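# Tuck the chair under the desk, park the cart

## Task

Slide the office chair fully beneath the desk so that it ends upright with every wheel on the floor. Move the utility cart into the yellow-taped bay so that all four of its wheels are inside the tape and none rests on the tape itself. The desk must stay roughly where it started, with its load still on top and nothing overhanging its edges. The robot must not topple or finish leaning. At the end, release whatever it holds and back away.

## Robot and tools

ROBOT. TidyBot++: a mobile base 0.54 m long, 0.50 m wide and 0.38 m tall on four powered casters. It carries one seven-joint arm with a two-finger gripper. The arm's shoulder sits 0.12 m ahead of the base centre and 0.68 m above the floor. base_camera is fixed on the base front, about 0.34 m up and tilted down (644x364 images). wrist_camera rides on the hand and looks along the fingers (644x476, fisheye). At the start the arm is folded with the hand pointing down; it then sticks out up to 0.08 m past the base front, and the elbow can be up to 1.15 m high.

FRAMES. All positions are in metres. Base frame: origin on the floor below the base centre, x forward, y left, z up. hand_pose and hand_target are reported in it; hand_pose is the point between the finger pads. The hand's own z axis runs along the fingers and its y axis is the closing direction. The odometry frame is the base frame as it was at the start. base_odometry comes from wheel turns only, so slip counts as travel; heading is in radians, left positive, -3.142 to 3.142. base_tilt is in degrees, with forward and right positive.

move. Each call carries at most one action, built from these keys:
- base: an object of offsets measured from where the base is when the command starts. translate_m is forward travel, -2 to 2 m, forward positive. strafe_m is sideways travel, -2 to 2 m, left positive. rotate_rad is a turn, -6.3 to 6.3 rad, counter-clockwise from above positive. Translate and strafe together make one straight drive to the resulting point.
- joints: absolute targets, by name, in radians. joint_1_rad: any angle; positive turns the arm clockwise seen from above, the opposite sense to heading. joint_2_rad: -2.249 to 2.249; 0 means the upper arm is vertical. joint_3_rad: any angle. joint_4_rad: -2.579 to 2.579; 0 means a straight elbow. joint_5_rad: any angle. joint_6_rad: -2.099 to 2.099. joint_7_rad: any angle. gripper_pos: 0 (open, about 85 mm gap) to 1 (closed); the gap is roughly 85 x (1 - gripper_pos) mm. Joints with any angle take the short way round, so send steps under half a turn.
- target: an absolute hand pose in the base frame, given as one list of seven numbers [x, y, z, qw, qx, qy, qz]. Alongside it, joints may contain only gripper_pos.
- speeds: top-speed caps for this action only. translate_m and strafe_m take 0.05 to 0.5 m/s; when both are driven, set the speed under one key only. rotate_rad takes 0.1 to 1.57 rad/s.
- cameras: a list of base_camera, wrist_camera or all; [] means no images.
- blocking: true or absent means the call returns when everything is at rest. false means it returns after about 0.5 s while the motion continues; a later move only overrides the parts it names.
A call with no action just reports the state. An unknown key makes the call invalid. An out-of-range value gets it refused, and then the remaining move and wait calls in that reply are skipped. Any stop you did not order has the same effect.

wait(seconds 0 to 10, cameras) lets time pass without issuing new commands. wait(0) reports an unblocked move on the line "earlier move". stop(cameras) brakes all running motions; braked parts report "stopped". zoom_image(camera, region [x0, y0, x1, y1] in image pixels from the top-left, at most 504x504) enlarges the latest image. finished_scene(scene) ends the current scene and takes its number; it cannot be undone. read_manual only returns licence texts.

RESULTS. The "move" line says done, or else the worst status. base_status, joint_status and hand_status each use one of these words:
- done: hand within 10 mm and 2 degrees; the base's "done" only means the wheels turned enough, even if they slipped.
- moving.
- off_target: it may still be pushing.
- stopped.
- contact_stop or time_out: the old target is dropped.
- not_followed: a self-collision check withheld the targets; the result shows "joint command not followed" or "pose unreachable" with a cause.
- torque_fault: the arm freezes for 10 s.
- limit_stop_at_motor_heat.
Other lines: joint_positions; motor_effort in percent of the motor's maximum, with the peak of the last action in brackets; on_its_own, for actions you did not command; ARM HIT, meaning the arm struck the base or itself; MOTOR HOT, above 60 °C, with an OVER-TEMPERATURE FAULT at 75 °C; "pictures", which gives the order of the images.

ACCURACY. Hand targets usually land within about 3 cm. To correct, add (wanted minus measured hand_pose) to your last target. To keep the hand still, resend hand_target rather than hand_pose. A held load makes the arm sag, and the same correction fixes that. Poses that are low and close in front of the base, or turned far from the current one, can fail or drive the arm into the base. An unreachable pose wanders for up to 10 s and then ends in time_out. With the hand pointing down it rises no higher than about 0.94 m, and only near the base.

AVOID. The arm never steers around obstacles and keeps pushing when blocked. Do not drive or turn the base while the arm is snagged above roughly 0.6 m, since that can tip the robot. Sideways forces on a raised hand, or reaching far out over nearby furniture, can lift wheels; pulling the arm in or backing off sets the robot upright again. Avoid letting the base ram the arm into things, as that causes torque faults. Do not squeeze hard on parts that are still resting on something, twist or yank with the gripper, release anything that is still moving, or drop, slam or shove hard. A blocked base keeps pushing until it times out after 14 s, and base_status may still read done. Heat builds up from long stretched-out holds and from pushing against something. Loose objects may be jostled now and then, and a held part may be tugged briefly.

Each tool is called after ">>>" as a command line: name --argument value for each argument, lists and objects as JSON in quotes; but a table of rows of numbers goes row by row, as --pt "numbers of a row", without its own name.

## Session

>>> move

Scene clock: 0.00 s.
base_odometry: x=+0.000 y=+0.000 heading=+0.000
base_tilt: forward=+0.5 right=+0.6
base_status: not commanded
joint_positions: joint_1_rad=-0.026 joint_2_rad=-0.393 joint_3_rad=+3.131 joint_4_rad=-2.510 joint_5_rad=-0.049 joint_6_rad=-0.907 joint_7_rad=+1.532 gripper_pos=+0.000
joint_status: not commanded
motor_effort: joint_1_rad=+0 joint_2_rad=+0 joint_3_rad=+1 joint_4_rad=+14 joint_5_rad=-1 joint_6_rad=+1 joint_7_rad=+0
hand_pose: x=+0.2622 y=+0.0182 z=+0.5981 quat_wxyz=(-0.020, +0.998, -0.015, +0.058) (m; base frame)
hand_target: x=+0.2623 y=+0.0182 z=+0.5981 quat_wxyz=(-0.020, +0.998, -0.015, +0.058) (m; base frame)
hand_status: not commanded
pictures: base_camera, wrist_camera
camera_calibration:
wrist_camera: T_world_to_cam=[[-0.01462, -0.996585, -0.0812702, 0.0774861], [-0.993313, 0.0237852, -0.112979, 0.383014], [0.114526, 0.079075, -0.990268, 0.68891], [0, 0, 0, 1]] pos_world=[0.302687, 0.0136358, 0.731775]

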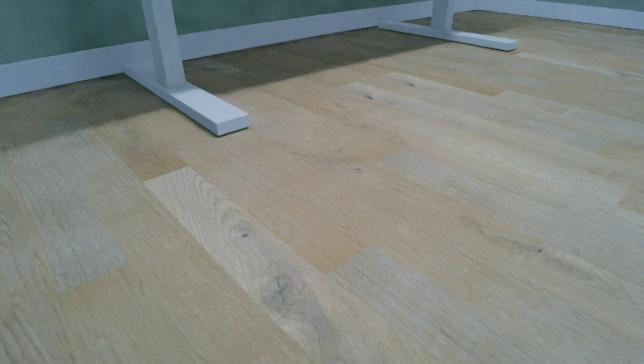

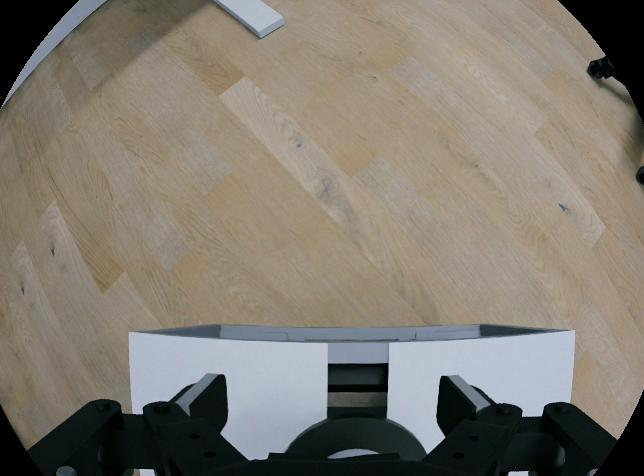

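>>> move --joints '{"joint_6_rad":0.15,"joint_1_rad":0}' --cameras '["wrist_camera"]'

>>> move --joints '{"joint_1_rad":1.2}' --cameras '["wrist_camera"]'

>>> move --joints '{"joint_1_rad":2.4}' --cameras '["wrist_camera"]'

>>> move --joints '{"joint_1_rad":-1.2}' --cameras '["wrist_camera"]'

Scene clock: 1.93 s.
move: done
base_odometry: x=+0.000 y=+0.000 heading=+0.000
base_tilt: forward=+0.5 right=+0.6
base_status: not commanded
joint_positions: joint_1_rad=-0.024 joint_2_rad=-0.393 joint_3_rad=+3.131 joint_4_rad=-2.510 joint_5_rad=-0.049 joint_6_rad=+0.119 joint_7_rad=+1.532 gripper_pos=+0.000
joint_status: all done
motor_effort: joint_1_rad=+1(2) joint_2_rad=-4(5) joint_3_rad=+1(1) joint_4_rad=+18(19) joint_5_rad=-1(1) joint_6_rad=+8(8) joint_7_rad=+0(1)
hand_pose: x=+0.5094 y=+0.0130 z=+0.7781 quat_wxyz=(-0.028, +0.841, -0.023, +0.540) (m; base frame)
hand_target: x=+0.5134 y=+0.0033 z=+0.7869 quat_wxyz=(-0.022, +0.832, -0.033, +0.554) (m; base frame)
hand_status: not commanded
pictures: wrist_camera
camera_calibration:
wrist_camera: T_world_to_cam=[[0.0321496, -0.996126, -0.0818521, 0.0671435], [-0.417039, 0.0610553, -0.906835, 0.972639], [0.90832, 0.06329, -0.413461, -0.0137577], [0, 0, 0, 1]] pos_world=[0.415967, 0.00836932, 0.881831]

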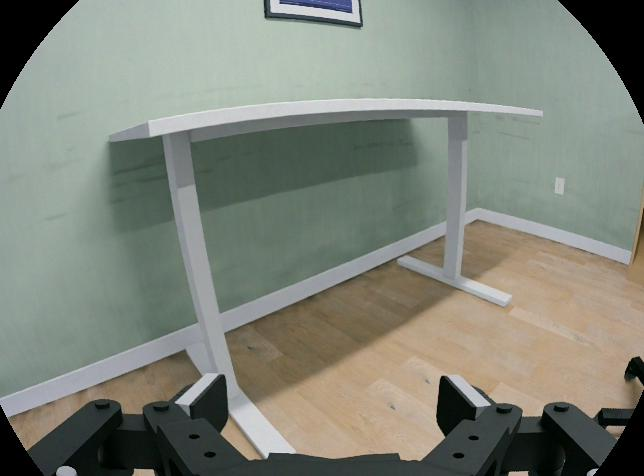

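Scene clock: 4.40 s.
move: done
base_odometry: x=+0.000 y=+0.000 heading=+0.000
base_tilt: forward=+0.5 right=+0.6
base_status: not commanded
joint_positions: joint_1_rad=+1.176 joint_2_rad=-0.393 joint_3_rad=+3.131 joint_4_rad=-2.510 joint_5_rad=-0.049 joint_6_rad=+0.119 joint_7_rad=+1.532 gripper_pos=+0.000
joint_status: all done
motor_effort: joint_1_rad=+1(2) joint_2_rad=-4(5) joint_3_rad=+1(2) joint_4_rad=+18(19) joint_5_rad=-1(1) joint_6_rad=+8(8) joint_7_rad=+0(1)
hand_pose: x=+0.2729 y=-0.3591 z=+0.7782 quat_wxyz=(+0.281, +0.681, -0.493, +0.462) (m; base frame)
hand_target: x=+0.2650 y=-0.3664 z=+0.7869 quat_wxyz=(+0.294, +0.668, -0.497, +0.469) (m; base frame)
hand_status: not commanded
pictures: wrist_camera
camera_calibration:
wrist_camera: T_world_to_cam=[[-0.916443, -0.391707, -0.0818447, 0.180018], [-0.0944522, 0.410486, -0.906962, 0.934337], [0.388859, -0.823448, -0.413184, 0.0477937], [0, 0, 0, 1]] pos_world=[0.234641, -0.273662, 0.881889]

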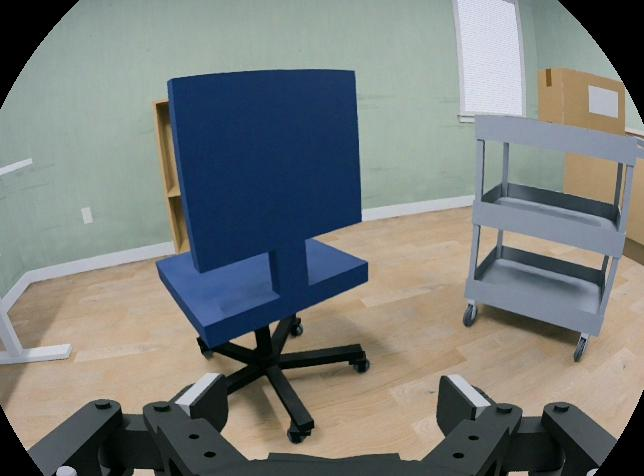

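Scene clock: 6.87 s.
move: done
base_odometry: x=+0.000 y=+0.000 heading=+0.000
base_tilt: forward=+0.6 right=+0.5
base_status: not commanded
joint_positions: joint_1_rad=+2.376 joint_2_rad=-0.393 joint_3_rad=+3.131 joint_4_rad=-2.510 joint_5_rad=-0.049 joint_6_rad=+0.119 joint_7_rad=+1.532 gripper_pos=+0.000
joint_status: all done
motor_effort: joint_1_rad=+0(2) joint_2_rad=-5(5) joint_3_rad=+1(2) joint_4_rad=+18(19) joint_5_rad=-1(1) joint_6_rad=+8(8) joint_7_rad=-1(1)
hand_pose: x=-0.1600 y=-0.2736 z=+0.7782 quat_wxyz=(+0.493, +0.283, -0.792, +0.223) (m; base frame)
hand_target: x=-0.1696 y=-0.2689 z=+0.7869 quat_wxyz=(+0.508, +0.271, -0.787, +0.221) (m; base frame)
hand_status: not commanded
pictures: wrist_camera
camera_calibration:
wrist_camera: T_world_to_cam=[[-0.697187, 0.712203, -0.0818418, 0.153923], [0.348278, 0.236707, -0.907013, 0.881686], [-0.626604, -0.660861, -0.413074, 0.168528], [0, 0, 0, 1]] pos_world=[-0.0941584, -0.206952, 0.881912]

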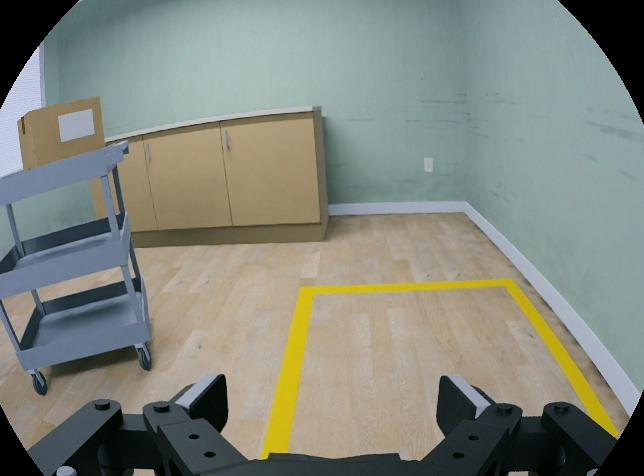

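Scene clock: 10.47 s.
move: done
base_odometry: x=+0.000 y=+0.000 heading=+0.000
base_tilt: forward=+0.5 right=+0.6
base_status: not commanded
joint_positions: joint_1_rad=+5.059 joint_2_rad=-0.393 joint_3_rad=+3.131 joint_4_rad=-2.510 joint_5_rad=-0.049 joint_6_rad=+0.119 joint_7_rad=+1.532 gripper_pos=+0.000
joint_status: all done
motor_effort: joint_1_rad=+0(3) joint_2_rad=-4(5) joint_3_rad=+1(2) joint_4_rad=+18(19) joint_5_rad=-1(1) joint_6_rad=+7(8) joint_7_rad=+0(1)
hand_pose: x=+0.2481 y=+0.3688 z=+0.7783 quat_wxyz=(+0.329, -0.707, -0.456, -0.430) (m; base frame)
hand_target: x=+0.2588 y=+0.3688 z=+0.7869 quat_wxyz=(+0.331, -0.705, -0.442, -0.444) (m; base frame)
hand_status: not commanded
pictures: wrist_camera
camera_calibration:
wrist_camera: T_world_to_cam=[[0.940381, -0.33013, -0.0818373, -0.0409524], [-0.207511, -0.366237, -0.907089, 0.947876], [0.269485, 0.869991, -0.412908, 0.0617349], [0, 0, 0, 1]] pos_world=[0.218569, 0.279919, 0.881947]

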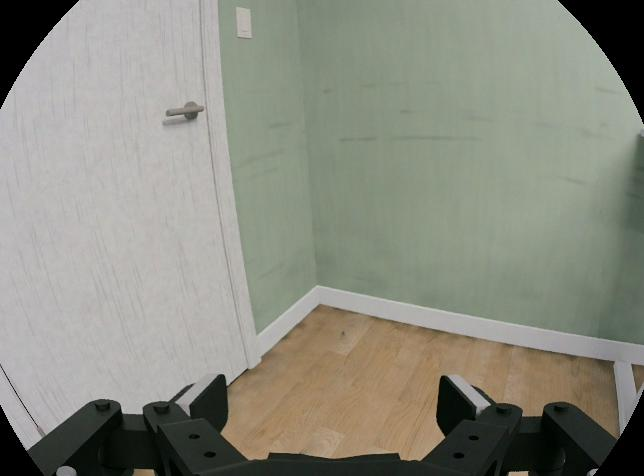

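>>> move --base '{"translate_m":-0.1,"strafe_m":-0.72,"rotate_rad":-0.38}' --joints '{"joint_1_rad":0}'

>>> move --target '[0.40,0,1.02,0,0.7071,0.7071,0]'

Scene clock: 14.43 s.
move: done
base_odometry: x=-0.100 y=-0.720 heading=-0.380
base_tilt: forward=+0.5 right=+0.6
base_status: done
joint_positions: joint_1_rad=+6.260 joint_2_rad=-0.390 joint_3_rad=+3.131 joint_4_rad=-2.510 joint_5_rad=-0.049 joint_6_rad=+0.121 joint_7_rad=+1.532 gripper_pos=+0.000
joint_status: all done
motor_effort: joint_1_rad=+1(3) joint_2_rad=-4(7) joint_3_rad=+2(2) joint_4_rad=+18(19) joint_5_rad=-1(1) joint_6_rad=+8(8) joint_7_rad=+0(1)
hand_pose: x=+0.5100 y=+0.0127 z=+0.7774 quat_wxyz=(+0.028, -0.841, +0.023, -0.540) (m; base frame)
hand_target: x=+0.5134 y=+0.0033 z=+0.7869 quat_wxyz=(+0.022, -0.832, +0.033, -0.554) (m; base frame)
hand_status: not commanded
pictures: base_camera, wrist_camera
camera_calibration:
wrist_camera: T_world_to_cam=[[0.0313618, -0.996154, -0.0818195, 0.0671944], [-0.418053, 0.0612821, -0.906353, 0.972423], [0.907881, 0.0626298, -0.414523, -0.0134813], [0, 0, 0, 1]] pos_world=[0.416657, 0.00818818, 0.881268]

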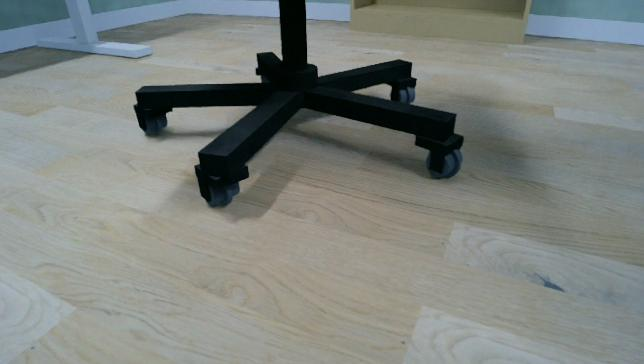

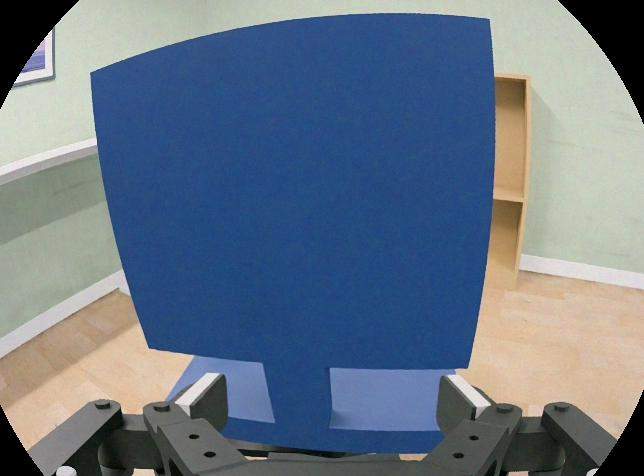

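Scene clock: 18.00 s.
move: off_target
base_odometry: x=-0.100 y=-0.720 heading=-0.380
base_tilt: forward=+0.6 right=+0.6
base_status: not commanded
joint_positions: joint_1_rad=+6.358 joint_2_rad=+0.167 joint_3_rad=+2.993 joint_4_rad=-0.569 joint_5_rad=-0.013 joint_6_rad=-2.061 joint_7_rad=+3.046 gripper_pos=+0.000
joint_status: not commanded
motor_effort: joint_1_rad=+1(2) joint_2_rad=-19(19) joint_3_rad=+0(2) joint_4_rad=+12(20) joint_5_rad=-1(2) joint_6_rad=+3(8) joint_7_rad=+0(1)
hand_pose: x=+0.5019 y=+0.0238 z=+1.0378 quat_wxyz=(-0.098, -0.703, -0.689, -0.143) (m; base frame)
hand_target: x=+0.4948 y=+0.0028 z=+1.0348 quat_wxyz=(-0.106, -0.699, -0.699, -0.112) (m; base frame)
hand_status: off_target (0.106 m and 20.0 deg from the pose sent, 0.267 m and 109.4 deg at the start; a joint's target at an end of its range on 88 of 88 steps)
pictures: base_camera, wrist_camera
camera_calibration:
wrist_camera: T_world_to_cam=[[0.954581, -0.0191314, 0.297335, -0.780297], [-0.00107017, -0.99815, -0.060788, 0.142784], [0.297948, 0.0577089, -0.952836, 0.966022], [0, 0, 0, 1]] pos_world=[0.457186, 0.0718434, 1.16115]

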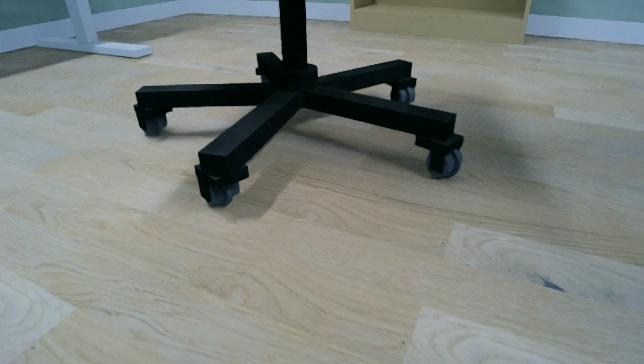

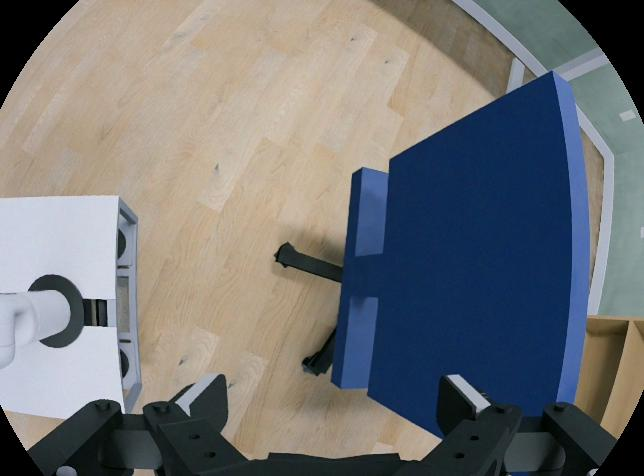

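>>> move --base '{"strafe_m":0.13,"rotate_rad":-0.12}' --target '[0.44,0,1.04,0.2706,0.6533,0.6533,-0.2706]'

>>> move --base '{"translate_m":0.2,"strafe_m":0.02}' --speeds '{"translate_m":0.2}'

Scene clock: 20.93 s.
move: off_target
base_odometry: x=-0.052 y=-0.599 heading=-0.502
base_tilt: forward=+0.5 right=+0.5
base_status: done
joint_positions: joint_1_rad=+5.655 joint_2_rad=+0.302 joint_3_rad=+3.233 joint_4_rad=-0.637 joint_5_rad=+0.917 joint_6_rad=-2.064 joint_7_rad=+3.201 gripper_pos=+0.000
joint_status: not commanded
motor_effort: joint_1_rad=+1(4) joint_2_rad=-24(26) joint_3_rad=+2(2) joint_4_rad=+12(13) joint_5_rad=+4(4) joint_6_rad=+2(3) joint_7_rad=+0(1)
hand_pose: x=+0.5329 y=+0.0079 z=+1.0534 quat_wxyz=(-0.365, -0.623, -0.677, +0.144) (m; base frame)
hand_target: x=+0.5205 y=+0.0005 z=+1.0548 quat_wxyz=(-0.364, -0.608, -0.678, +0.194) (m; base frame)
hand_status: off_target (0.094 m and 18.6 deg from the pose sent, 0.066 m and 52.3 deg at the start; a joint's target at an end of its range on 53 of 53 steps)
pictures: base_camera, wrist_camera
camera_calibration:
wrist_camera: T_world_to_cam=[[0.960596, 0.161798, 0.226003, -0.744357], [-0.035079, -0.736036, 0.676033, -0.632262], [0.275727, -0.657322, -0.701357, 0.725097], [0, 0, 0, 1]] pos_world=[0.492918, 0.13169, 1.10421]

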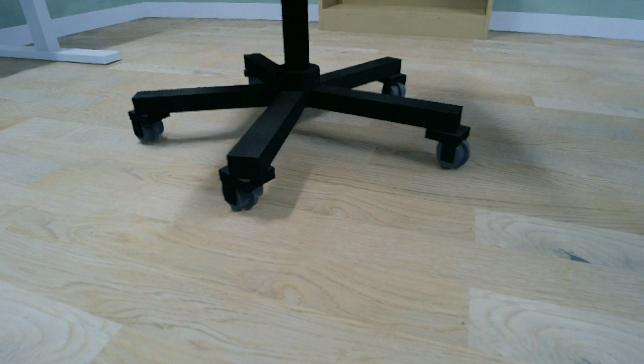

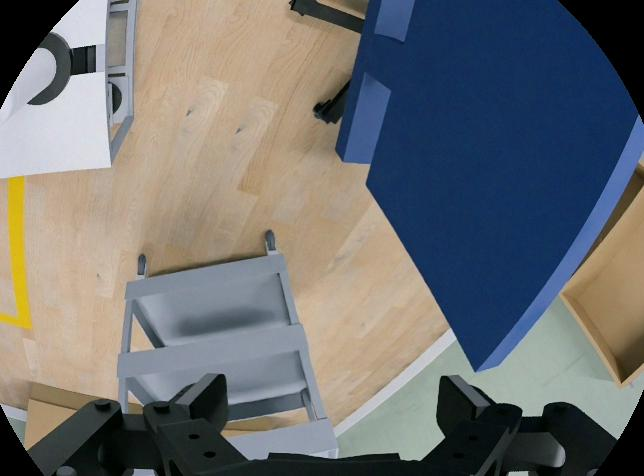

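Scene clock: 22.67 s.
move: done
base_odometry: x=+0.133 y=-0.678 heading=-0.502
base_tilt: forward=+0.6 right=+0.6
base_status: done
joint_positions: joint_1_rad=+5.653 joint_2_rad=+0.316 joint_3_rad=+3.234 joint_4_rad=-0.640 joint_5_rad=+0.920 joint_6_rad=-2.068 joint_7_rad=+3.202 gripper_pos=+0.000
joint_status: not commanded
motor_effort: joint_1_rad=+1(2) joint_2_rad=-25(28) joint_3_rad=+2(2) joint_4_rad=+12(13) joint_5_rad=+4(4) joint_6_rad=+3(3) joint_7_rad=+0(1)
hand_pose: x=+0.5359 y=+0.0105 z=+1.0481 quat_wxyz=(-0.363, -0.621, -0.678, +0.153) (m; base frame)
hand_target: x=+0.5205 y=+0.0005 z=+1.0548 quat_wxyz=(-0.364, -0.608, -0.678, +0.194) (m; base frame)
hand_status: not commanded
pictures: base_camera, wrist_camera
camera_calibration:
wrist_camera: T_world_to_cam=[[0.964528, 0.161356, 0.208925, -0.730638], [-0.0268337, -0.727414, 0.685673, -0.641254], [0.262613, -0.666958, -0.697282, 0.725186], [0, 0, 0, 1]] pos_world=[0.49707, 0.135104, 1.098]

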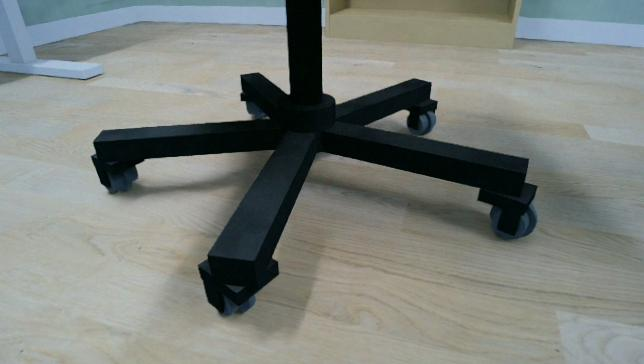

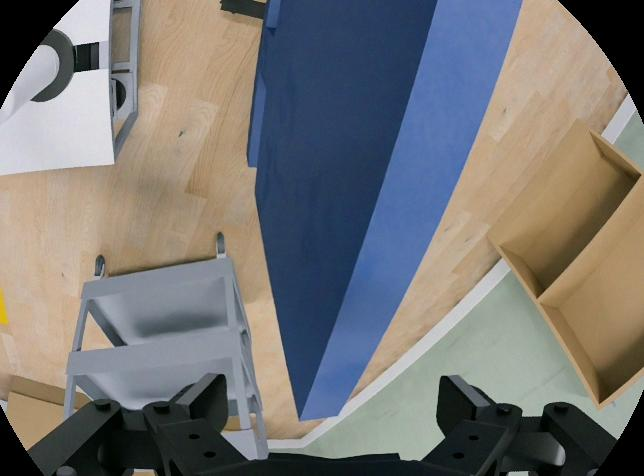

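>>> move --target '[0.40,0,1.0,0.2706,0.6533,0.6533,-0.2706]' --cameras '["wrist_camera"]'

Scene clock: 24.43 s.
move: off_target
base_odometry: x=+0.133 y=-0.678 heading=-0.502
base_tilt: forward=+0.5 right=+0.6
base_status: not commanded
joint_positions: joint_1_rad=+5.733 joint_2_rad=+0.180 joint_3_rad=+2.972 joint_4_rad=-0.983 joint_5_rad=+0.920 joint_6_rad=-2.068 joint_7_rad=+3.015 gripper_pos=+0.000
joint_status: not commanded
motor_effort: joint_1_rad=+1(1) joint_2_rad=-21(25) joint_3_rad=+1(2) joint_4_rad=+13(14) joint_5_rad=+4(5) joint_6_rad=+1(2) joint_7_rad=+0(1)
hand_pose: x=+0.4868 y=+0.0205 z=+1.0034 quat_wxyz=(-0.345, -0.595, -0.704, +0.177) (m; base frame)
hand_target: x=+0.4700 y=+0.0156 z=+0.9962 quat_wxyz=(-0.328, -0.624, -0.686, +0.180) (m; base frame)
hand_status: off_target (0.089 m and 16.3 deg from the pose sent, 0.145 m and 17.7 deg at the start; a joint's target at an end of its range on 36 of 36 steps)
pictures: wrist_camera
camera_calibration:
wrist_camera: T_world_to_cam=[[0.969688, 0.207755, 0.128617, -0.59842], [0.0599803, -0.712658, 0.698943, -0.660552], [0.236868, -0.670043, -0.703517, 0.732433], [0, 0, 0, 1]] pos_world=[0.446411, 0.144338, 1.05393]

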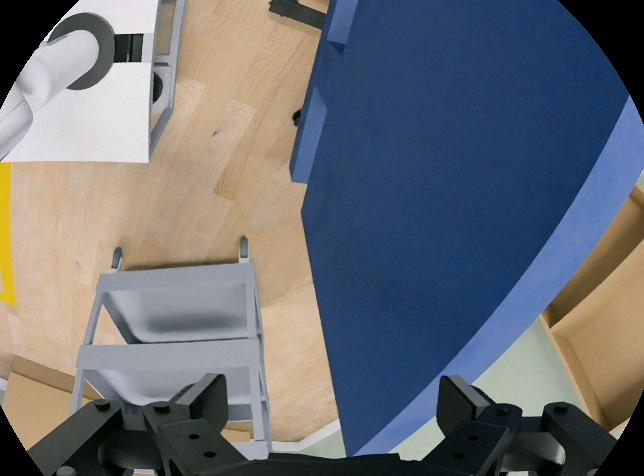

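>>> move --base '{"translate_m":-0.35,"strafe_m":-0.1,"rotate_rad":-1.1}' --joints '{"joint_1_rad":0,"joint_2_rad":-0.39,"joint_3_rad":3.14,"joint_4_rad":-2.51,"joint_5_rad":0,"joint_6_rad":0,"joint_7_rad":1.57}'

>>> move --joints '{"joint_1_rad":1.3}' --cameras '["wrist_camera"]'

Scene clock: 29.13 s.
move: done
base_odometry: x=-0.222 y=-0.597 heading=-1.602
base_tilt: forward=+0.5 right=+0.6
base_status: done
joint_positions: joint_1_rad=+6.258 joint_2_rad=-0.378 joint_3_rad=+3.124 joint_4_rad=-2.494 joint_5_rad=+0.058 joint_6_rad=-0.035 joint_7_rad=+1.636 gripper_pos=+0.000
joint_status: all done
motor_effort: joint_1_rad=+1(3) joint_2_rad=-5(28) joint_3_rad=+1(3) joint_4_rad=+18(20) joint_5_rad=-1(6) joint_6_rad=+7(8) joint_7_rad=+0(2)
hand_pose: x=+0.4925 y=+0.0166 z=+0.7394 quat_wxyz=(-0.023, -0.877, -0.074, -0.475) (m; base frame)
hand_target: x=+0.4927 y=+0.0019 z=+0.7444 quat_wxyz=(+0.000, -0.872, +0.000, -0.489) (m; base frame)
hand_status: not commanded
pictures: base_camera, wrist_camera
camera_calibration:
wrist_camera: T_world_to_cam=[[0.145036, -0.984817, 0.0953972, -0.118715], [-0.53847, -0.159452, -0.827421, 0.935018], [0.830069, 0.0686371, -0.55342, 0.127393], [0, 0, 0, 1]] pos_world=[0.414951, 0.023434, 0.855481]

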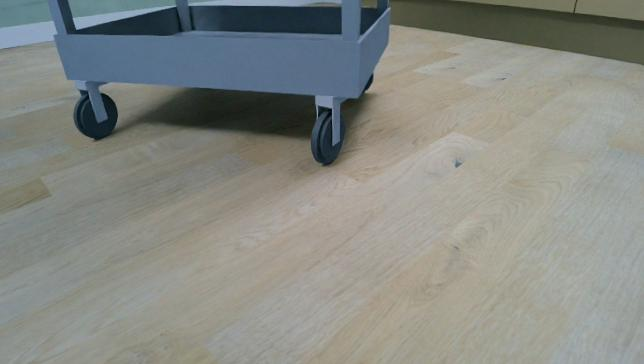

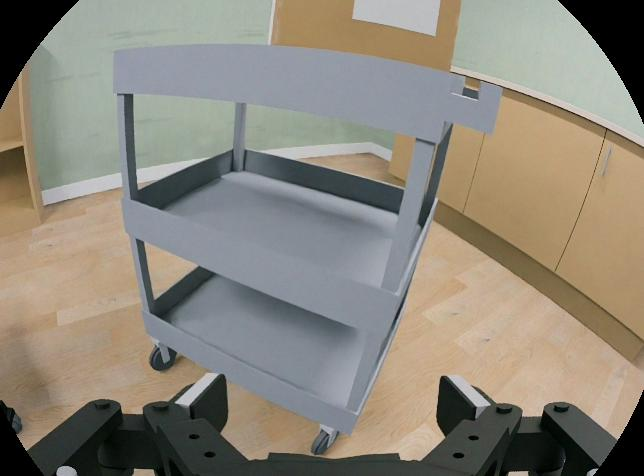

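Scene clock: 31.70 s.
move: done
base_odometry: x=-0.222 y=-0.597 heading=-1.602
base_tilt: forward=+0.5 right=+0.4
base_status: not commanded
joint_positions: joint_1_rad=+7.559 joint_2_rad=-0.378 joint_3_rad=+3.127 joint_4_rad=-2.494 joint_5_rad=+0.057 joint_6_rad=-0.032 joint_7_rad=+1.635 gripper_pos=+0.000
joint_status: all done
motor_effort: joint_1_rad=+0(3) joint_2_rad=-5(5) joint_3_rad=+1(2) joint_4_rad=+18(18) joint_5_rad=-1(1) joint_6_rad=+7(8) joint_7_rad=+0(1)
hand_pose: x=+0.2338 y=-0.3563 z=+0.7402 quat_wxyz=(-0.307, -0.740, +0.474, -0.365) (m; base frame)
hand_target: x=+0.2208 y=-0.3595 z=+0.7444 quat_wxyz=(-0.296, -0.695, +0.528, -0.389) (m; base frame)
hand_status: not commanded
pictures: wrist_camera
camera_calibration:
wrist_camera: T_world_to_cam=[[-0.912462, -0.398631, 0.0922339, 0.00991621], [-0.291868, 0.476153, -0.829513, 0.907293], [0.286752, -0.783819, -0.550819, 0.189482], [0, 0, 0, 1]] pos_world=[0.219524, -0.279538, 0.856067]

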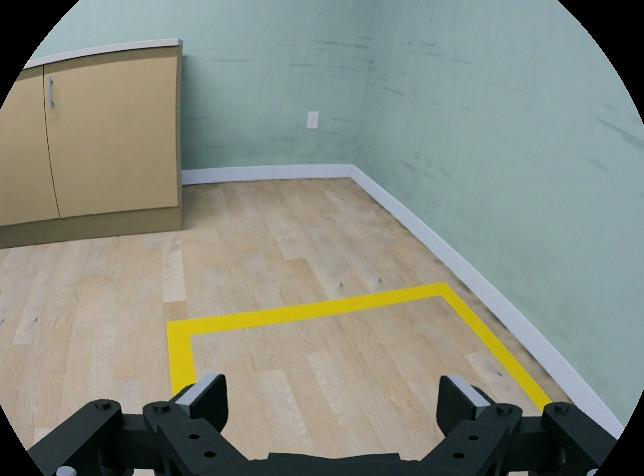

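>>> move --base '{"translate_m":0.27,"strafe_m":0.35,"rotate_rad":-0.26}' --joints '{"joint_1_rad":0,"joint_2_rad":-0.39,"joint_3_rad":3.14,"joint_4_rad":-2.2,"joint_5_rad":0,"joint_6_rad":-1.33,"joint_7_rad":3.14}' --cameras '[]'

>>> move --target '[0.47,0,0.91,0,0.7071,0.7071,0]'

Scene clock: 35.33 s.
move: done
base_odometry: x=+0.120 y=-0.878 heading=-1.862
base_tilt: forward=+0.5 right=+0.5
base_status: done
joint_positions: joint_1_rad=+6.308 joint_2_rad=-0.383 joint_3_rad=+3.133 joint_4_rad=-2.221 joint_5_rad=+0.051 joint_6_rad=-1.288 joint_7_rad=+3.073 gripper_pos=+0.000
joint_status: all done
motor_effort: joint_1_rad=+1(2) joint_2_rad=-2(7) joint_3_rad=+1(3) joint_4_rad=+15(19) joint_5_rad=-1(2) joint_6_rad=+0(8) joint_7_rad=+0(2)
hand_pose: x=+0.2698 y=-0.0163 z=+0.6782 quat_wxyz=(-0.024, -0.732, -0.681, +0.012) (m; base frame)
hand_target: x=+0.2649 y=+0.0016 z=+0.6852 quat_wxyz=(-0.001, -0.707, -0.707, +0.000) (m; base frame)
hand_status: not commanded
pictures: none
No camera images: "cameras" was empty.

Scene clock: 37.80 s.
move: off_target
base_odometry: x=+0.120 y=-0.878 heading=-1.862
base_tilt: forward=+0.5 right=+0.6
base_status: not commanded
joint_positions: joint_1_rad=+6.353 joint_2_rad=+0.142 joint_3_rad=+3.038 joint_4_rad=-1.037 joint_5_rad=+0.051 joint_6_rad=-1.931 joint_7_rad=+3.074 gripper_pos=+0.000
joint_status: not commanded
motor_effort: joint_1_rad=+1(1) joint_2_rad=-21(21) joint_3_rad=+1(1) joint_4_rad=+14(17) joint_5_rad=-1(1) joint_6_rad=+0(1) joint_7_rad=+0(1)
hand_pose: x=+0.4777 y=-0.0047 z=+0.9078 quat_wxyz=(-0.023, -0.725, -0.688, -0.001) (m; base frame)
hand_target: x=+0.4700 y=+0.0000 z=+0.9100 quat_wxyz=(+0.000, -0.707, -0.707, +0.000) (m; base frame)
hand_status: off_target (0.009 m and 4.0 deg from the pose sent, 0.307 m and 5.1 deg at the start)
pictures: base_camera, wrist_camera
camera_calibration:
wrist_camera: T_world_to_cam=[[0.998948, -0.0454265, -0.00625213, -0.464778], [-0.0452045, -0.998466, 0.031966, 0.043268], [-0.00769465, -0.0316497, -0.999469, 1.0389], [0, 0, 0, 1]] pos_world=[0.474239, 0.0549692, 1.03406]

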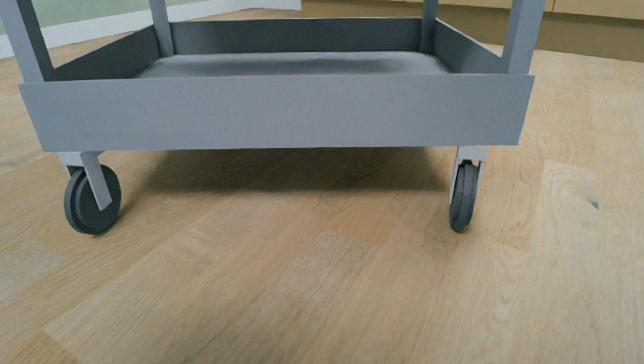

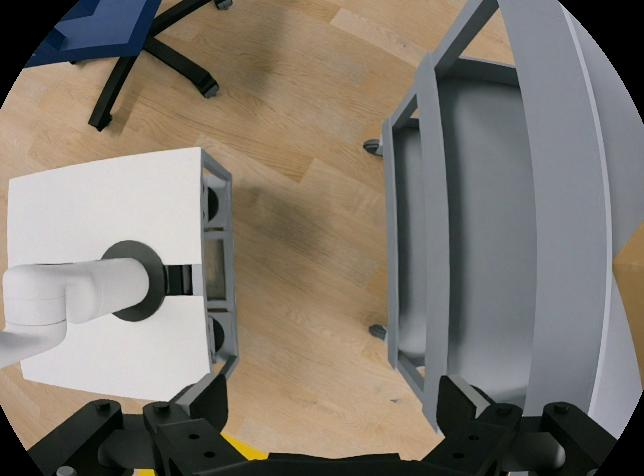

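>>> move --base '{"translate_m":0.2,"strafe_m":0.04}' --speeds '{"translate_m":0.25}'

Scene clock: 39.67 s.
move: done
base_odometry: x=+0.101 y=-1.081 heading=-1.861
base_tilt: forward=+0.6 right=+0.6
base_status: done
joint_positions: joint_1_rad=+6.356 joint_2_rad=+0.153 joint_3_rad=+3.036 joint_4_rad=-1.036 joint_5_rad=+0.051 joint_6_rad=-1.952 joint_7_rad=+3.074 gripper_pos=+0.000
joint_status: not commanded
motor_effort: joint_1_rad=+1(1) joint_2_rad=-20(24) joint_3_rad=+0(1) joint_4_rad=+15(16) joint_5_rad=-1(1) joint_6_rad=+2(4) joint_7_rad=+0(1)
hand_pose: x=+0.4737 y=-0.0055 z=+0.9042 quat_wxyz=(-0.012, -0.726, -0.687, +0.010) (m; base frame)
hand_target: x=+0.4700 y=+0.0000 z=+0.9100 quat_wxyz=(+0.000, -0.707, -0.707, +0.000) (m; base frame)
hand_status: not commanded
pictures: base_camera, wrist_camera
camera_calibration:
wrist_camera: T_world_to_cam=[[0.998205, -0.0473401, -0.0366905, -0.433013], [-0.0461503, -0.998402, 0.0326245, 0.0423031], [-0.0381763, -0.0308726, -0.998794, 1.04914], [0, 0, 0, 1]] pos_world=[0.47424, 0.0541263, 1.03061]

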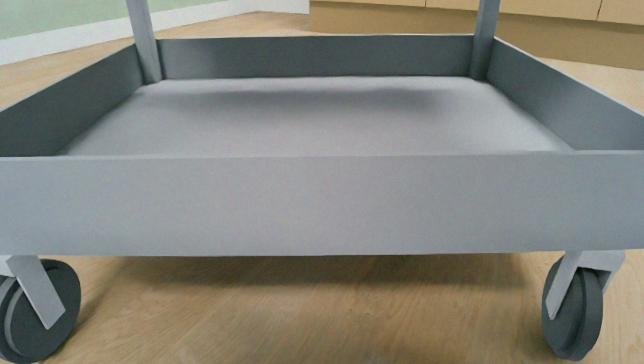

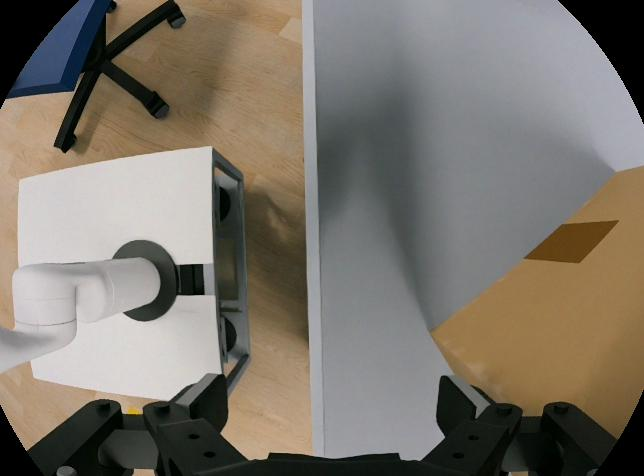

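>>> move --base '{"strafe_m":0.1,"translate_m":-0.012}' --speeds '{"strafe_m":0.25}' --joints '{"gripper_pos":0.3}' --cameras '[]'

>>> move --target '[0.466,0,0.845,0,0.7071,0.7071,0]'

Scene clock: 41.20 s.
move: done
base_odometry: x=+0.201 y=-1.098 heading=-1.861
base_tilt: forward=+0.5 right=+0.5
base_status: done
joint_positions: joint_1_rad=+6.361 joint_2_rad=+0.153 joint_3_rad=+3.028 joint_4_rad=-1.035 joint_5_rad=+0.051 joint_6_rad=-1.952 joint_7_rad=+3.074 gripper_pos=+0.300
joint_status: all done
motor_effort: joint_1_rad=+1(3) joint_2_rad=-21(22) joint_3_rad=+0(2) joint_4_rad=+14(15) joint_5_rad=-1(2) joint_6_rad=+0(1) joint_7_rad=+0(1)
hand_pose: x=+0.4738 y=-0.0049 z=+0.9045 quat_wxyz=(-0.012, -0.725, -0.688, +0.009) (m; base frame)
hand_target: x=+0.4700 y=+0.0000 z=+0.9100 quat_wxyz=(+0.000, -0.707, -0.707, +0.000) (m; base frame)
hand_status: not commanded
pictures: none
No camera images: "cameras" was empty.

Scene clock: 42.57 s.
move: off_target
base_odometry: x=+0.201 y=-1.098 heading=-1.861
base_tilt: forward=+0.5 right=+0.6
base_status: not commanded
joint_positions: joint_1_rad=+6.361 joint_2_rad=+0.106 joint_3_rad=+3.060 joint_4_rad=-1.287 joint_5_rad=+0.051 joint_6_rad=-1.790 joint_7_rad=+3.074 gripper_pos=+0.300
joint_status: not commanded
motor_effort: joint_1_rad=+0(1) joint_2_rad=-20(21) joint_3_rad=+0(1) joint_4_rad=+15(16) joint_5_rad=-1(1) joint_6_rad=+0(1) joint_7_rad=+0(1)
hand_pose: x=+0.4593 y=-0.0144 z=+0.8453 quat_wxyz=(-0.001, -0.733, -0.680, +0.029) (m; base frame)
hand_target: x=+0.4660 y=+0.0000 z=+0.8450 quat_wxyz=(+0.000, -0.707, -0.707, +0.000) (m; base frame)
hand_status: off_target (0.016 m and 5.4 deg from the pose sent, 0.060 m and 3.5 deg at the start)
pictures: base_camera, wrist_camera
camera_calibration:
wrist_camera: T_world_to_cam=[[0.994614, -0.0682231, -0.0780324, -0.384926], [-0.0648229, -0.996868, 0.04531, 0.0324923], [-0.0808791, -0.0400076, -0.995921, 1.00649], [0, 0, 0, 1]] pos_world=[0.466363, 0.0463972, 0.970879]

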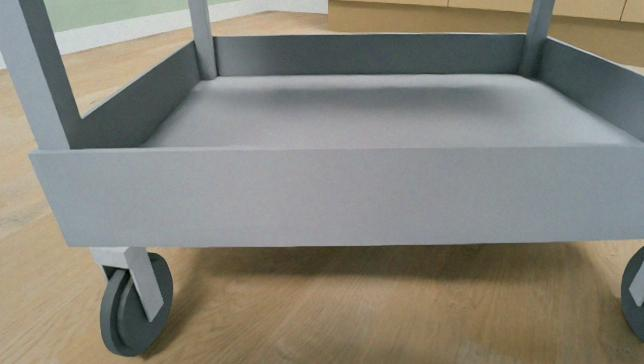

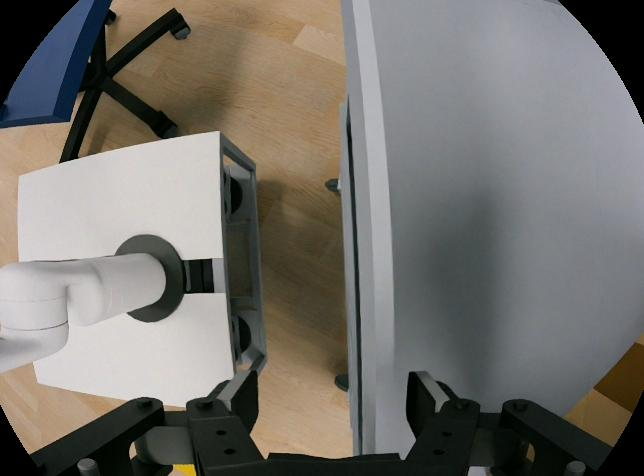

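>>> move --base '{"translate_m":0.018}' --target '[0.466,0.01,0.815,0,0.7071,0.7071,0]' --cameras '["wrist_camera"]'

>>> move --joints '{"gripper_pos":1}' --cameras '["wrist_camera"]'

Scene clock: 43.60 s.
move: off_target
base_odometry: x=+0.196 y=-1.116 heading=-1.861
base_tilt: forward=+0.5 right=+0.6
base_status: done
joint_positions: joint_1_rad=+6.346 joint_2_rad=+0.094 joint_3_rad=+3.061 joint_4_rad=-1.395 joint_5_rad=+0.051 joint_6_rad=-1.692 joint_7_rad=+3.074 gripper_pos=+0.300
joint_status: not commanded
motor_effort: joint_1_rad=+1(2) joint_2_rad=-20(22) joint_3_rad=+0(1) joint_4_rad=+16(16) joint_5_rad=-1(1) joint_6_rad=-1(1) joint_7_rad=-1(1)
hand_pose: x=+0.4587 y=-0.0091 z=+0.8157 quat_wxyz=(-0.002, -0.726, -0.687, +0.029) (m; base frame)
hand_target: x=+0.4660 y=+0.0100 z=+0.8150 quat_wxyz=(+0.000, -0.707, -0.707, +0.000) (m; base frame)
hand_status: off_target (0.020 m and 4.6 deg from the pose sent, 0.039 m and 5.4 deg at the start)
pictures: wrist_camera
camera_calibration:
wrist_camera: T_world_to_cam=[[0.995849, -0.0481606, -0.0772329, -0.387358], [-0.0446231, -0.997903, 0.0468936, 0.0285753], [-0.0793294, -0.0432525, -0.99591, 0.976406], [0, 0, 0, 1]] pos_world=[0.464483, 0.0520921, 0.941155]

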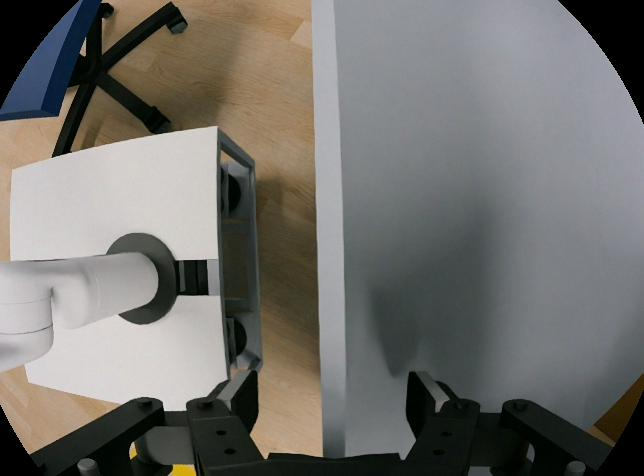

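Scene clock: 44.53 s.
move: off_target
base_odometry: x=+0.196 y=-1.116 heading=-1.861
base_tilt: forward=+0.5 right=+0.6
base_status: not commanded
joint_positions: joint_1_rad=+6.341 joint_2_rad=+0.092 joint_3_rad=+3.061 joint_4_rad=-1.397 joint_5_rad=+0.051 joint_6_rad=-1.685 joint_7_rad=+3.081 gripper_pos=+0.948
joint_status: gripper_pos off_target (ended at +0.948, target +1.000)
motor_effort: joint_1_rad=+1(3) joint_2_rad=-19(20) joint_3_rad=+1(2) joint_4_rad=+16(17) joint_5_rad=-2(3) joint_6_rad=+0(1) joint_7_rad=-2(4)
hand_pose: x=+0.4601 y=-0.0075 z=+0.8158 quat_wxyz=(-0.005, -0.722, -0.692, +0.026) (m; base frame)
hand_target: x=+0.4660 y=+0.0100 z=+0.8150 quat_wxyz=(+0.000, -0.707, -0.707, +0.000) (m; base frame)
hand_status: not commanded
pictures: wrist_camera
camera_calibration:
wrist_camera: T_world_to_cam=[[0.99687, -0.0367103, -0.0700127, -0.394937], [-0.0335026, -0.998359, 0.0464529, 0.025375], [-0.071603, -0.0439619, -0.996464, 0.973616], [0, 0, 0, 1]] pos_world=[0.464265, 0.0536371, 0.941344]

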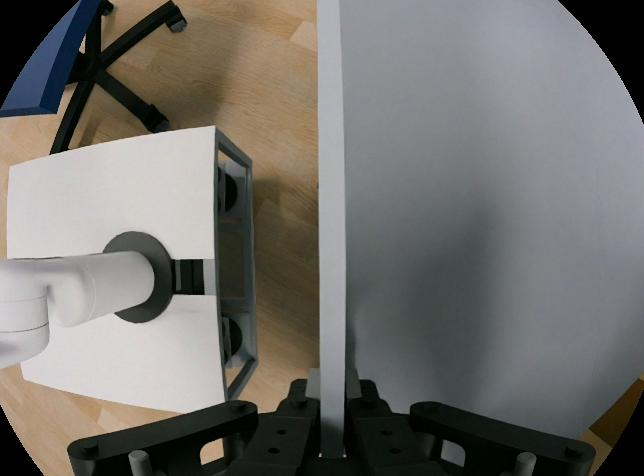

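>>> move --base '{"translate_m":-0.27,"strafe_m":-0.4,"rotate_rad":-0.32}' --speeds '{"translate_m":0.15,"rotate_rad":0.1}'

Scene clock: 49.17 s.
move: done
base_odometry: x=-0.110 y=-0.742 heading=-2.182
base_tilt: forward=+0.5 right=+0.6
base_status: done
joint_positions: joint_1_rad=+6.328 joint_2_rad=+0.091 joint_3_rad=+3.081 joint_4_rad=-1.397 joint_5_rad=+0.032 joint_6_rad=-1.656 joint_7_rad=+3.136 gripper_pos=+0.948
joint_status: not commanded
motor_effort: joint_1_rad=+0(11) joint_2_rad=-19(24) joint_3_rad=+0(10) joint_4_rad=+15(17) joint_5_rad=+0(10) joint_6_rad=+4(6) joint_7_rad=-1(12)
hand_pose: x=+0.4689 y=-0.0038 z=+0.8155 quat_wxyz=(-0.008, -0.705, -0.710, +0.010) (m; base frame)
hand_target: x=+0.4660 y=+0.0100 z=+0.8150 quat_wxyz=(+0.000, -0.707, -0.707, +0.000) (m; base frame)
hand_status: not commanded
pictures: base_camera, wrist_camera
camera_calibration:
wrist_camera: T_world_to_cam=[[0.998935, 0.0143589, -0.0438481, -0.425653], [0.0155928, -0.999488, 0.0279289, 0.0215103], [-0.0434247, -0.0285829, -0.998648, 0.96274], [0, 0, 0, 1]] pos_world=[0.466671, 0.0551291, 0.942173]

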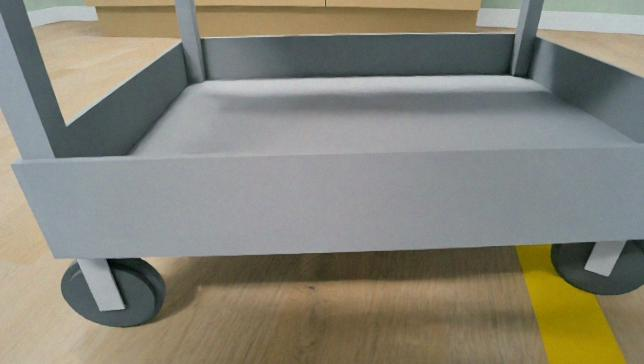

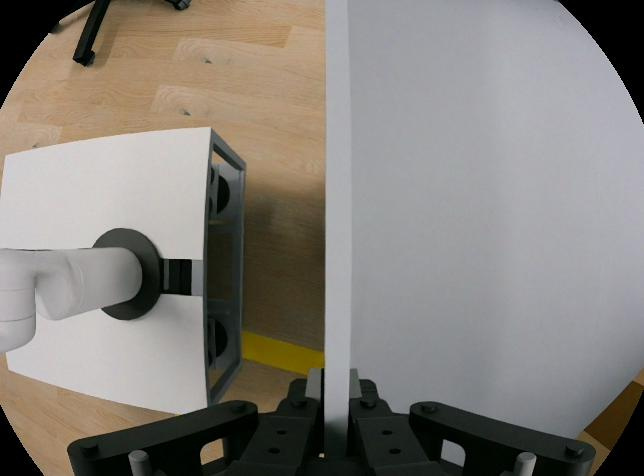

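>>> move --base '{"translate_m":-0.14,"strafe_m":-0.47,"rotate_rad":-0.32}' --speeds '{"translate_m":0.15,"rotate_rad":0.1}'

Scene clock: 53.40 s.
move: done
base_odometry: x=-0.415 y=-0.358 heading=-2.504
base_tilt: forward=+0.6 right=+0.6
base_status: done
joint_positions: joint_1_rad=+6.322 joint_2_rad=+0.084 joint_3_rad=+3.078 joint_4_rad=-1.406 joint_5_rad=+0.023 joint_6_rad=-1.661 joint_7_rad=+3.130 gripper_pos=+0.948
joint_status: not commanded
motor_effort: joint_1_rad=-2(10) joint_2_rad=-19(22) joint_3_rad=-1(9) joint_4_rad=+15(18) joint_5_rad=-3(8) joint_6_rad=+3(6) joint_7_rad=-1(7)
hand_pose: x=+0.4639 y=+0.0023 z=+0.8156 quat_wxyz=(-0.003, -0.703, -0.711, +0.009) (m; base frame)
hand_target: x=+0.4660 y=+0.0100 z=+0.8150 quat_wxyz=(+0.000, -0.707, -0.707, +0.000) (m; base frame)
hand_status: not commanded
pictures: base_camera, wrist_camera
camera_calibration:
wrist_camera: T_world_to_cam=[[0.998612, 0.0192207, -0.0490459, -0.416416], [0.0201814, -0.999613, 0.0191688, 0.0326606], [-0.0486585, -0.020132, -0.998613, 0.965139], [0, 0, 0, 1]] pos_world=[0.462141, 0.0600819, 0.942751]

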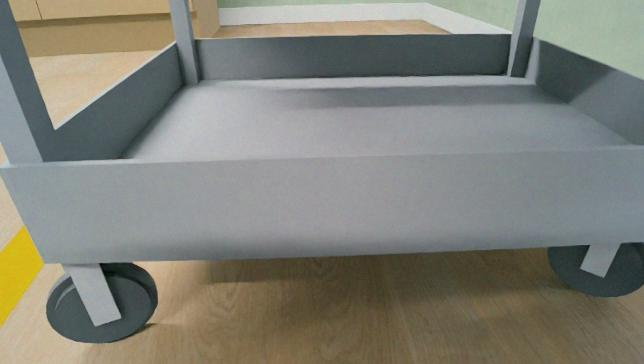

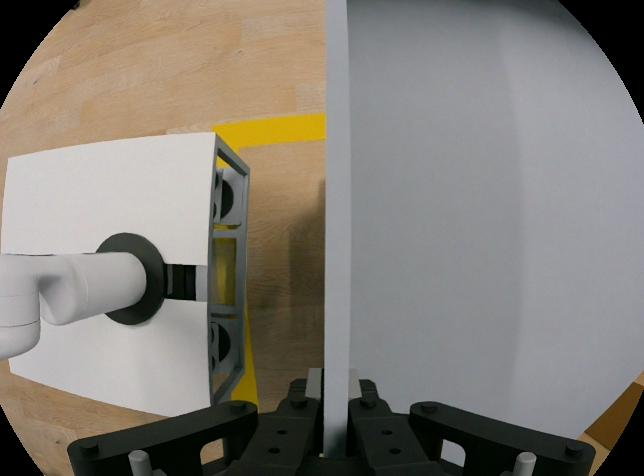

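>>> move --base '{"translate_m":0.05,"strafe_m":-0.06}' --speeds '{"translate_m":0.1}' --cameras '[]'

>>> move --joints '{"gripper_pos":0.3}' --cameras '[]'

>>> move --target '[0.468,0.0,0.91,0,0.7071,0.7071,0]' --cameras '[]'

>>> move --base '{"translate_m":-0.35}'

Scene clock: 54.97 s.
move: done
base_odometry: x=-0.491 y=-0.339 heading=-2.504
base_tilt: forward=+0.5 right=+0.5
base_status: done
joint_positions: joint_1_rad=+6.331 joint_2_rad=+0.075 joint_3_rad=+3.084 joint_4_rad=-1.414 joint_5_rad=+0.017 joint_6_rad=-1.665 joint_7_rad=+3.128 gripper_pos=+0.948
joint_status: not commanded
motor_effort: joint_1_rad=-2(6) joint_2_rad=-18(20) joint_3_rad=-1(5) joint_4_rad=+16(21) joint_5_rad=-3(8) joint_6_rad=+4(8) joint_7_rad=+1(3)
hand_pose: x=+0.4592 y=-0.0012 z=+0.8157 quat_wxyz=(+0.000, -0.709, -0.705, +0.009) (m; base frame)
hand_target: x=+0.4660 y=+0.0100 z=+0.8150 quat_wxyz=(+0.000, -0.707, -0.707, +0.000) (m; base frame)
hand_status: not commanded
pictures: none
No camera images: "cameras" was empty.

Scene clock: 55.90 s.
move: done
base_odometry: x=-0.491 y=-0.339 heading=-2.504
base_tilt: forward=+0.5 right=+0.6
base_status: not commanded
joint_positions: joint_1_rad=+6.331 joint_2_rad=+0.078 joint_3_rad=+3.080 joint_4_rad=-1.414 joint_5_rad=+0.017 joint_6_rad=-1.661 joint_7_rad=+3.128 gripper_pos=+0.300
joint_status: all done
motor_effort: joint_1_rad=+0(2) joint_2_rad=-20(20) joint_3_rad=+0(2) joint_4_rad=+15(18) joint_5_rad=-1(3) joint_6_rad=+0(4) joint_7_rad=+0(1)
hand_pose: x=+0.4610 y=+0.0003 z=+0.8147 quat_wxyz=(+0.000, -0.707, -0.707, +0.008) (m; base frame)
hand_target: x=+0.4660 y=+0.0100 z=+0.8150 quat_wxyz=(+0.000, -0.707, -0.707, +0.000) (m; base frame)
hand_status: not commanded
pictures: none
No camera images: "cameras" was empty.

Scene clock: 57.43 s.
move: off_target
base_odometry: x=-0.491 y=-0.339 heading=-2.504
base_tilt: forward=+0.5 right=+0.6
base_status: not commanded
joint_positions: joint_1_rad=+6.351 joint_2_rad=+0.134 joint_3_rad=+3.042 joint_4_rad=-1.042 joint_5_rad=+0.017 joint_6_rad=-1.930 joint_7_rad=+3.128 gripper_pos=+0.300
joint_status: not commanded
motor_effort: joint_1_rad=+1(1) joint_2_rad=-20(21) joint_3_rad=+1(1) joint_4_rad=+14(16) joint_5_rad=-1(1) joint_6_rad=+0(1) joint_7_rad=-1(1)
hand_pose: x=+0.4753 y=+0.0044 z=+0.9087 quat_wxyz=(-0.013, -0.703, -0.711, -0.012) (m; base frame)
hand_target: x=+0.4680 y=+0.0000 z=+0.9100 quat_wxyz=(+0.000, -0.707, -0.707, +0.000) (m; base frame)
hand_status: off_target (0.009 m and 2.1 deg from the pose sent, 0.096 m and 1.0 deg at the start)
pictures: none
No camera images: "cameras" was empty.

Scene clock: 59.47 s.
move: done
base_odometry: x=-0.210 y=-0.130 heading=-2.503
base_tilt: forward=+0.5 right=+0.5
base_status: done
joint_positions: joint_1_rad=+6.354 joint_2_rad=+0.142 joint_3_rad=+3.040 joint_4_rad=-1.040 joint_5_rad=+0.017 joint_6_rad=-1.940 joint_7_rad=+3.128 gripper_pos=+0.300
joint_status: not commanded
motor_effort: joint_1_rad=+1(2) joint_2_rad=-21(25) joint_3_rad=+0(1) joint_4_rad=+14(15) joint_5_rad=-1(2) joint_6_rad=+0(1) joint_7_rad=+0(1)
hand_pose: x=+0.4745 y=+0.0041 z=+0.9066 quat_wxyz=(-0.008, -0.703, -0.711, -0.007) (m; base frame)
hand_target: x=+0.4680 y=+0.0000 z=+0.9100 quat_wxyz=(+0.000, -0.707, -0.707, +0.000) (m; base frame)
hand_status: not commanded
pictures: base_camera, wrist_camera
camera_calibration:
wrist_camera: T_world_to_cam=[[0.999625, 0.0189296, -0.0197792, -0.449498], [0.0189986, -0.999814, 0.00330713, 0.0474346], [-0.0197129, -0.00368166, -0.999799, 1.04389], [0, 0, 0, 1]] pos_world=[0.469007, 0.0597779, 1.03463]

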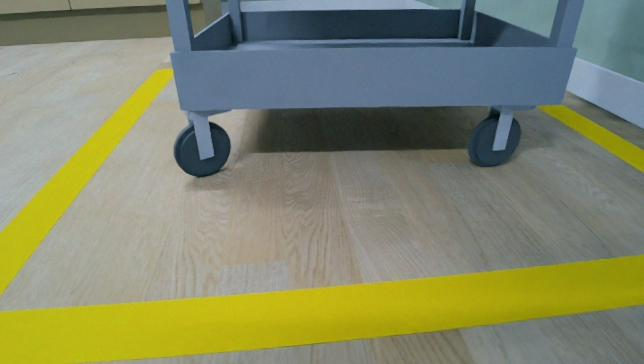

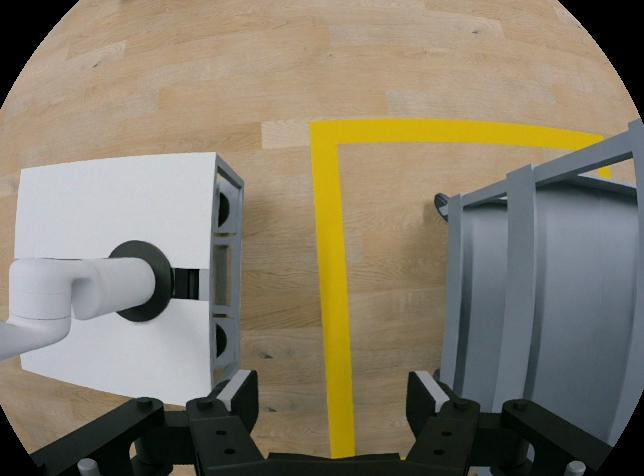

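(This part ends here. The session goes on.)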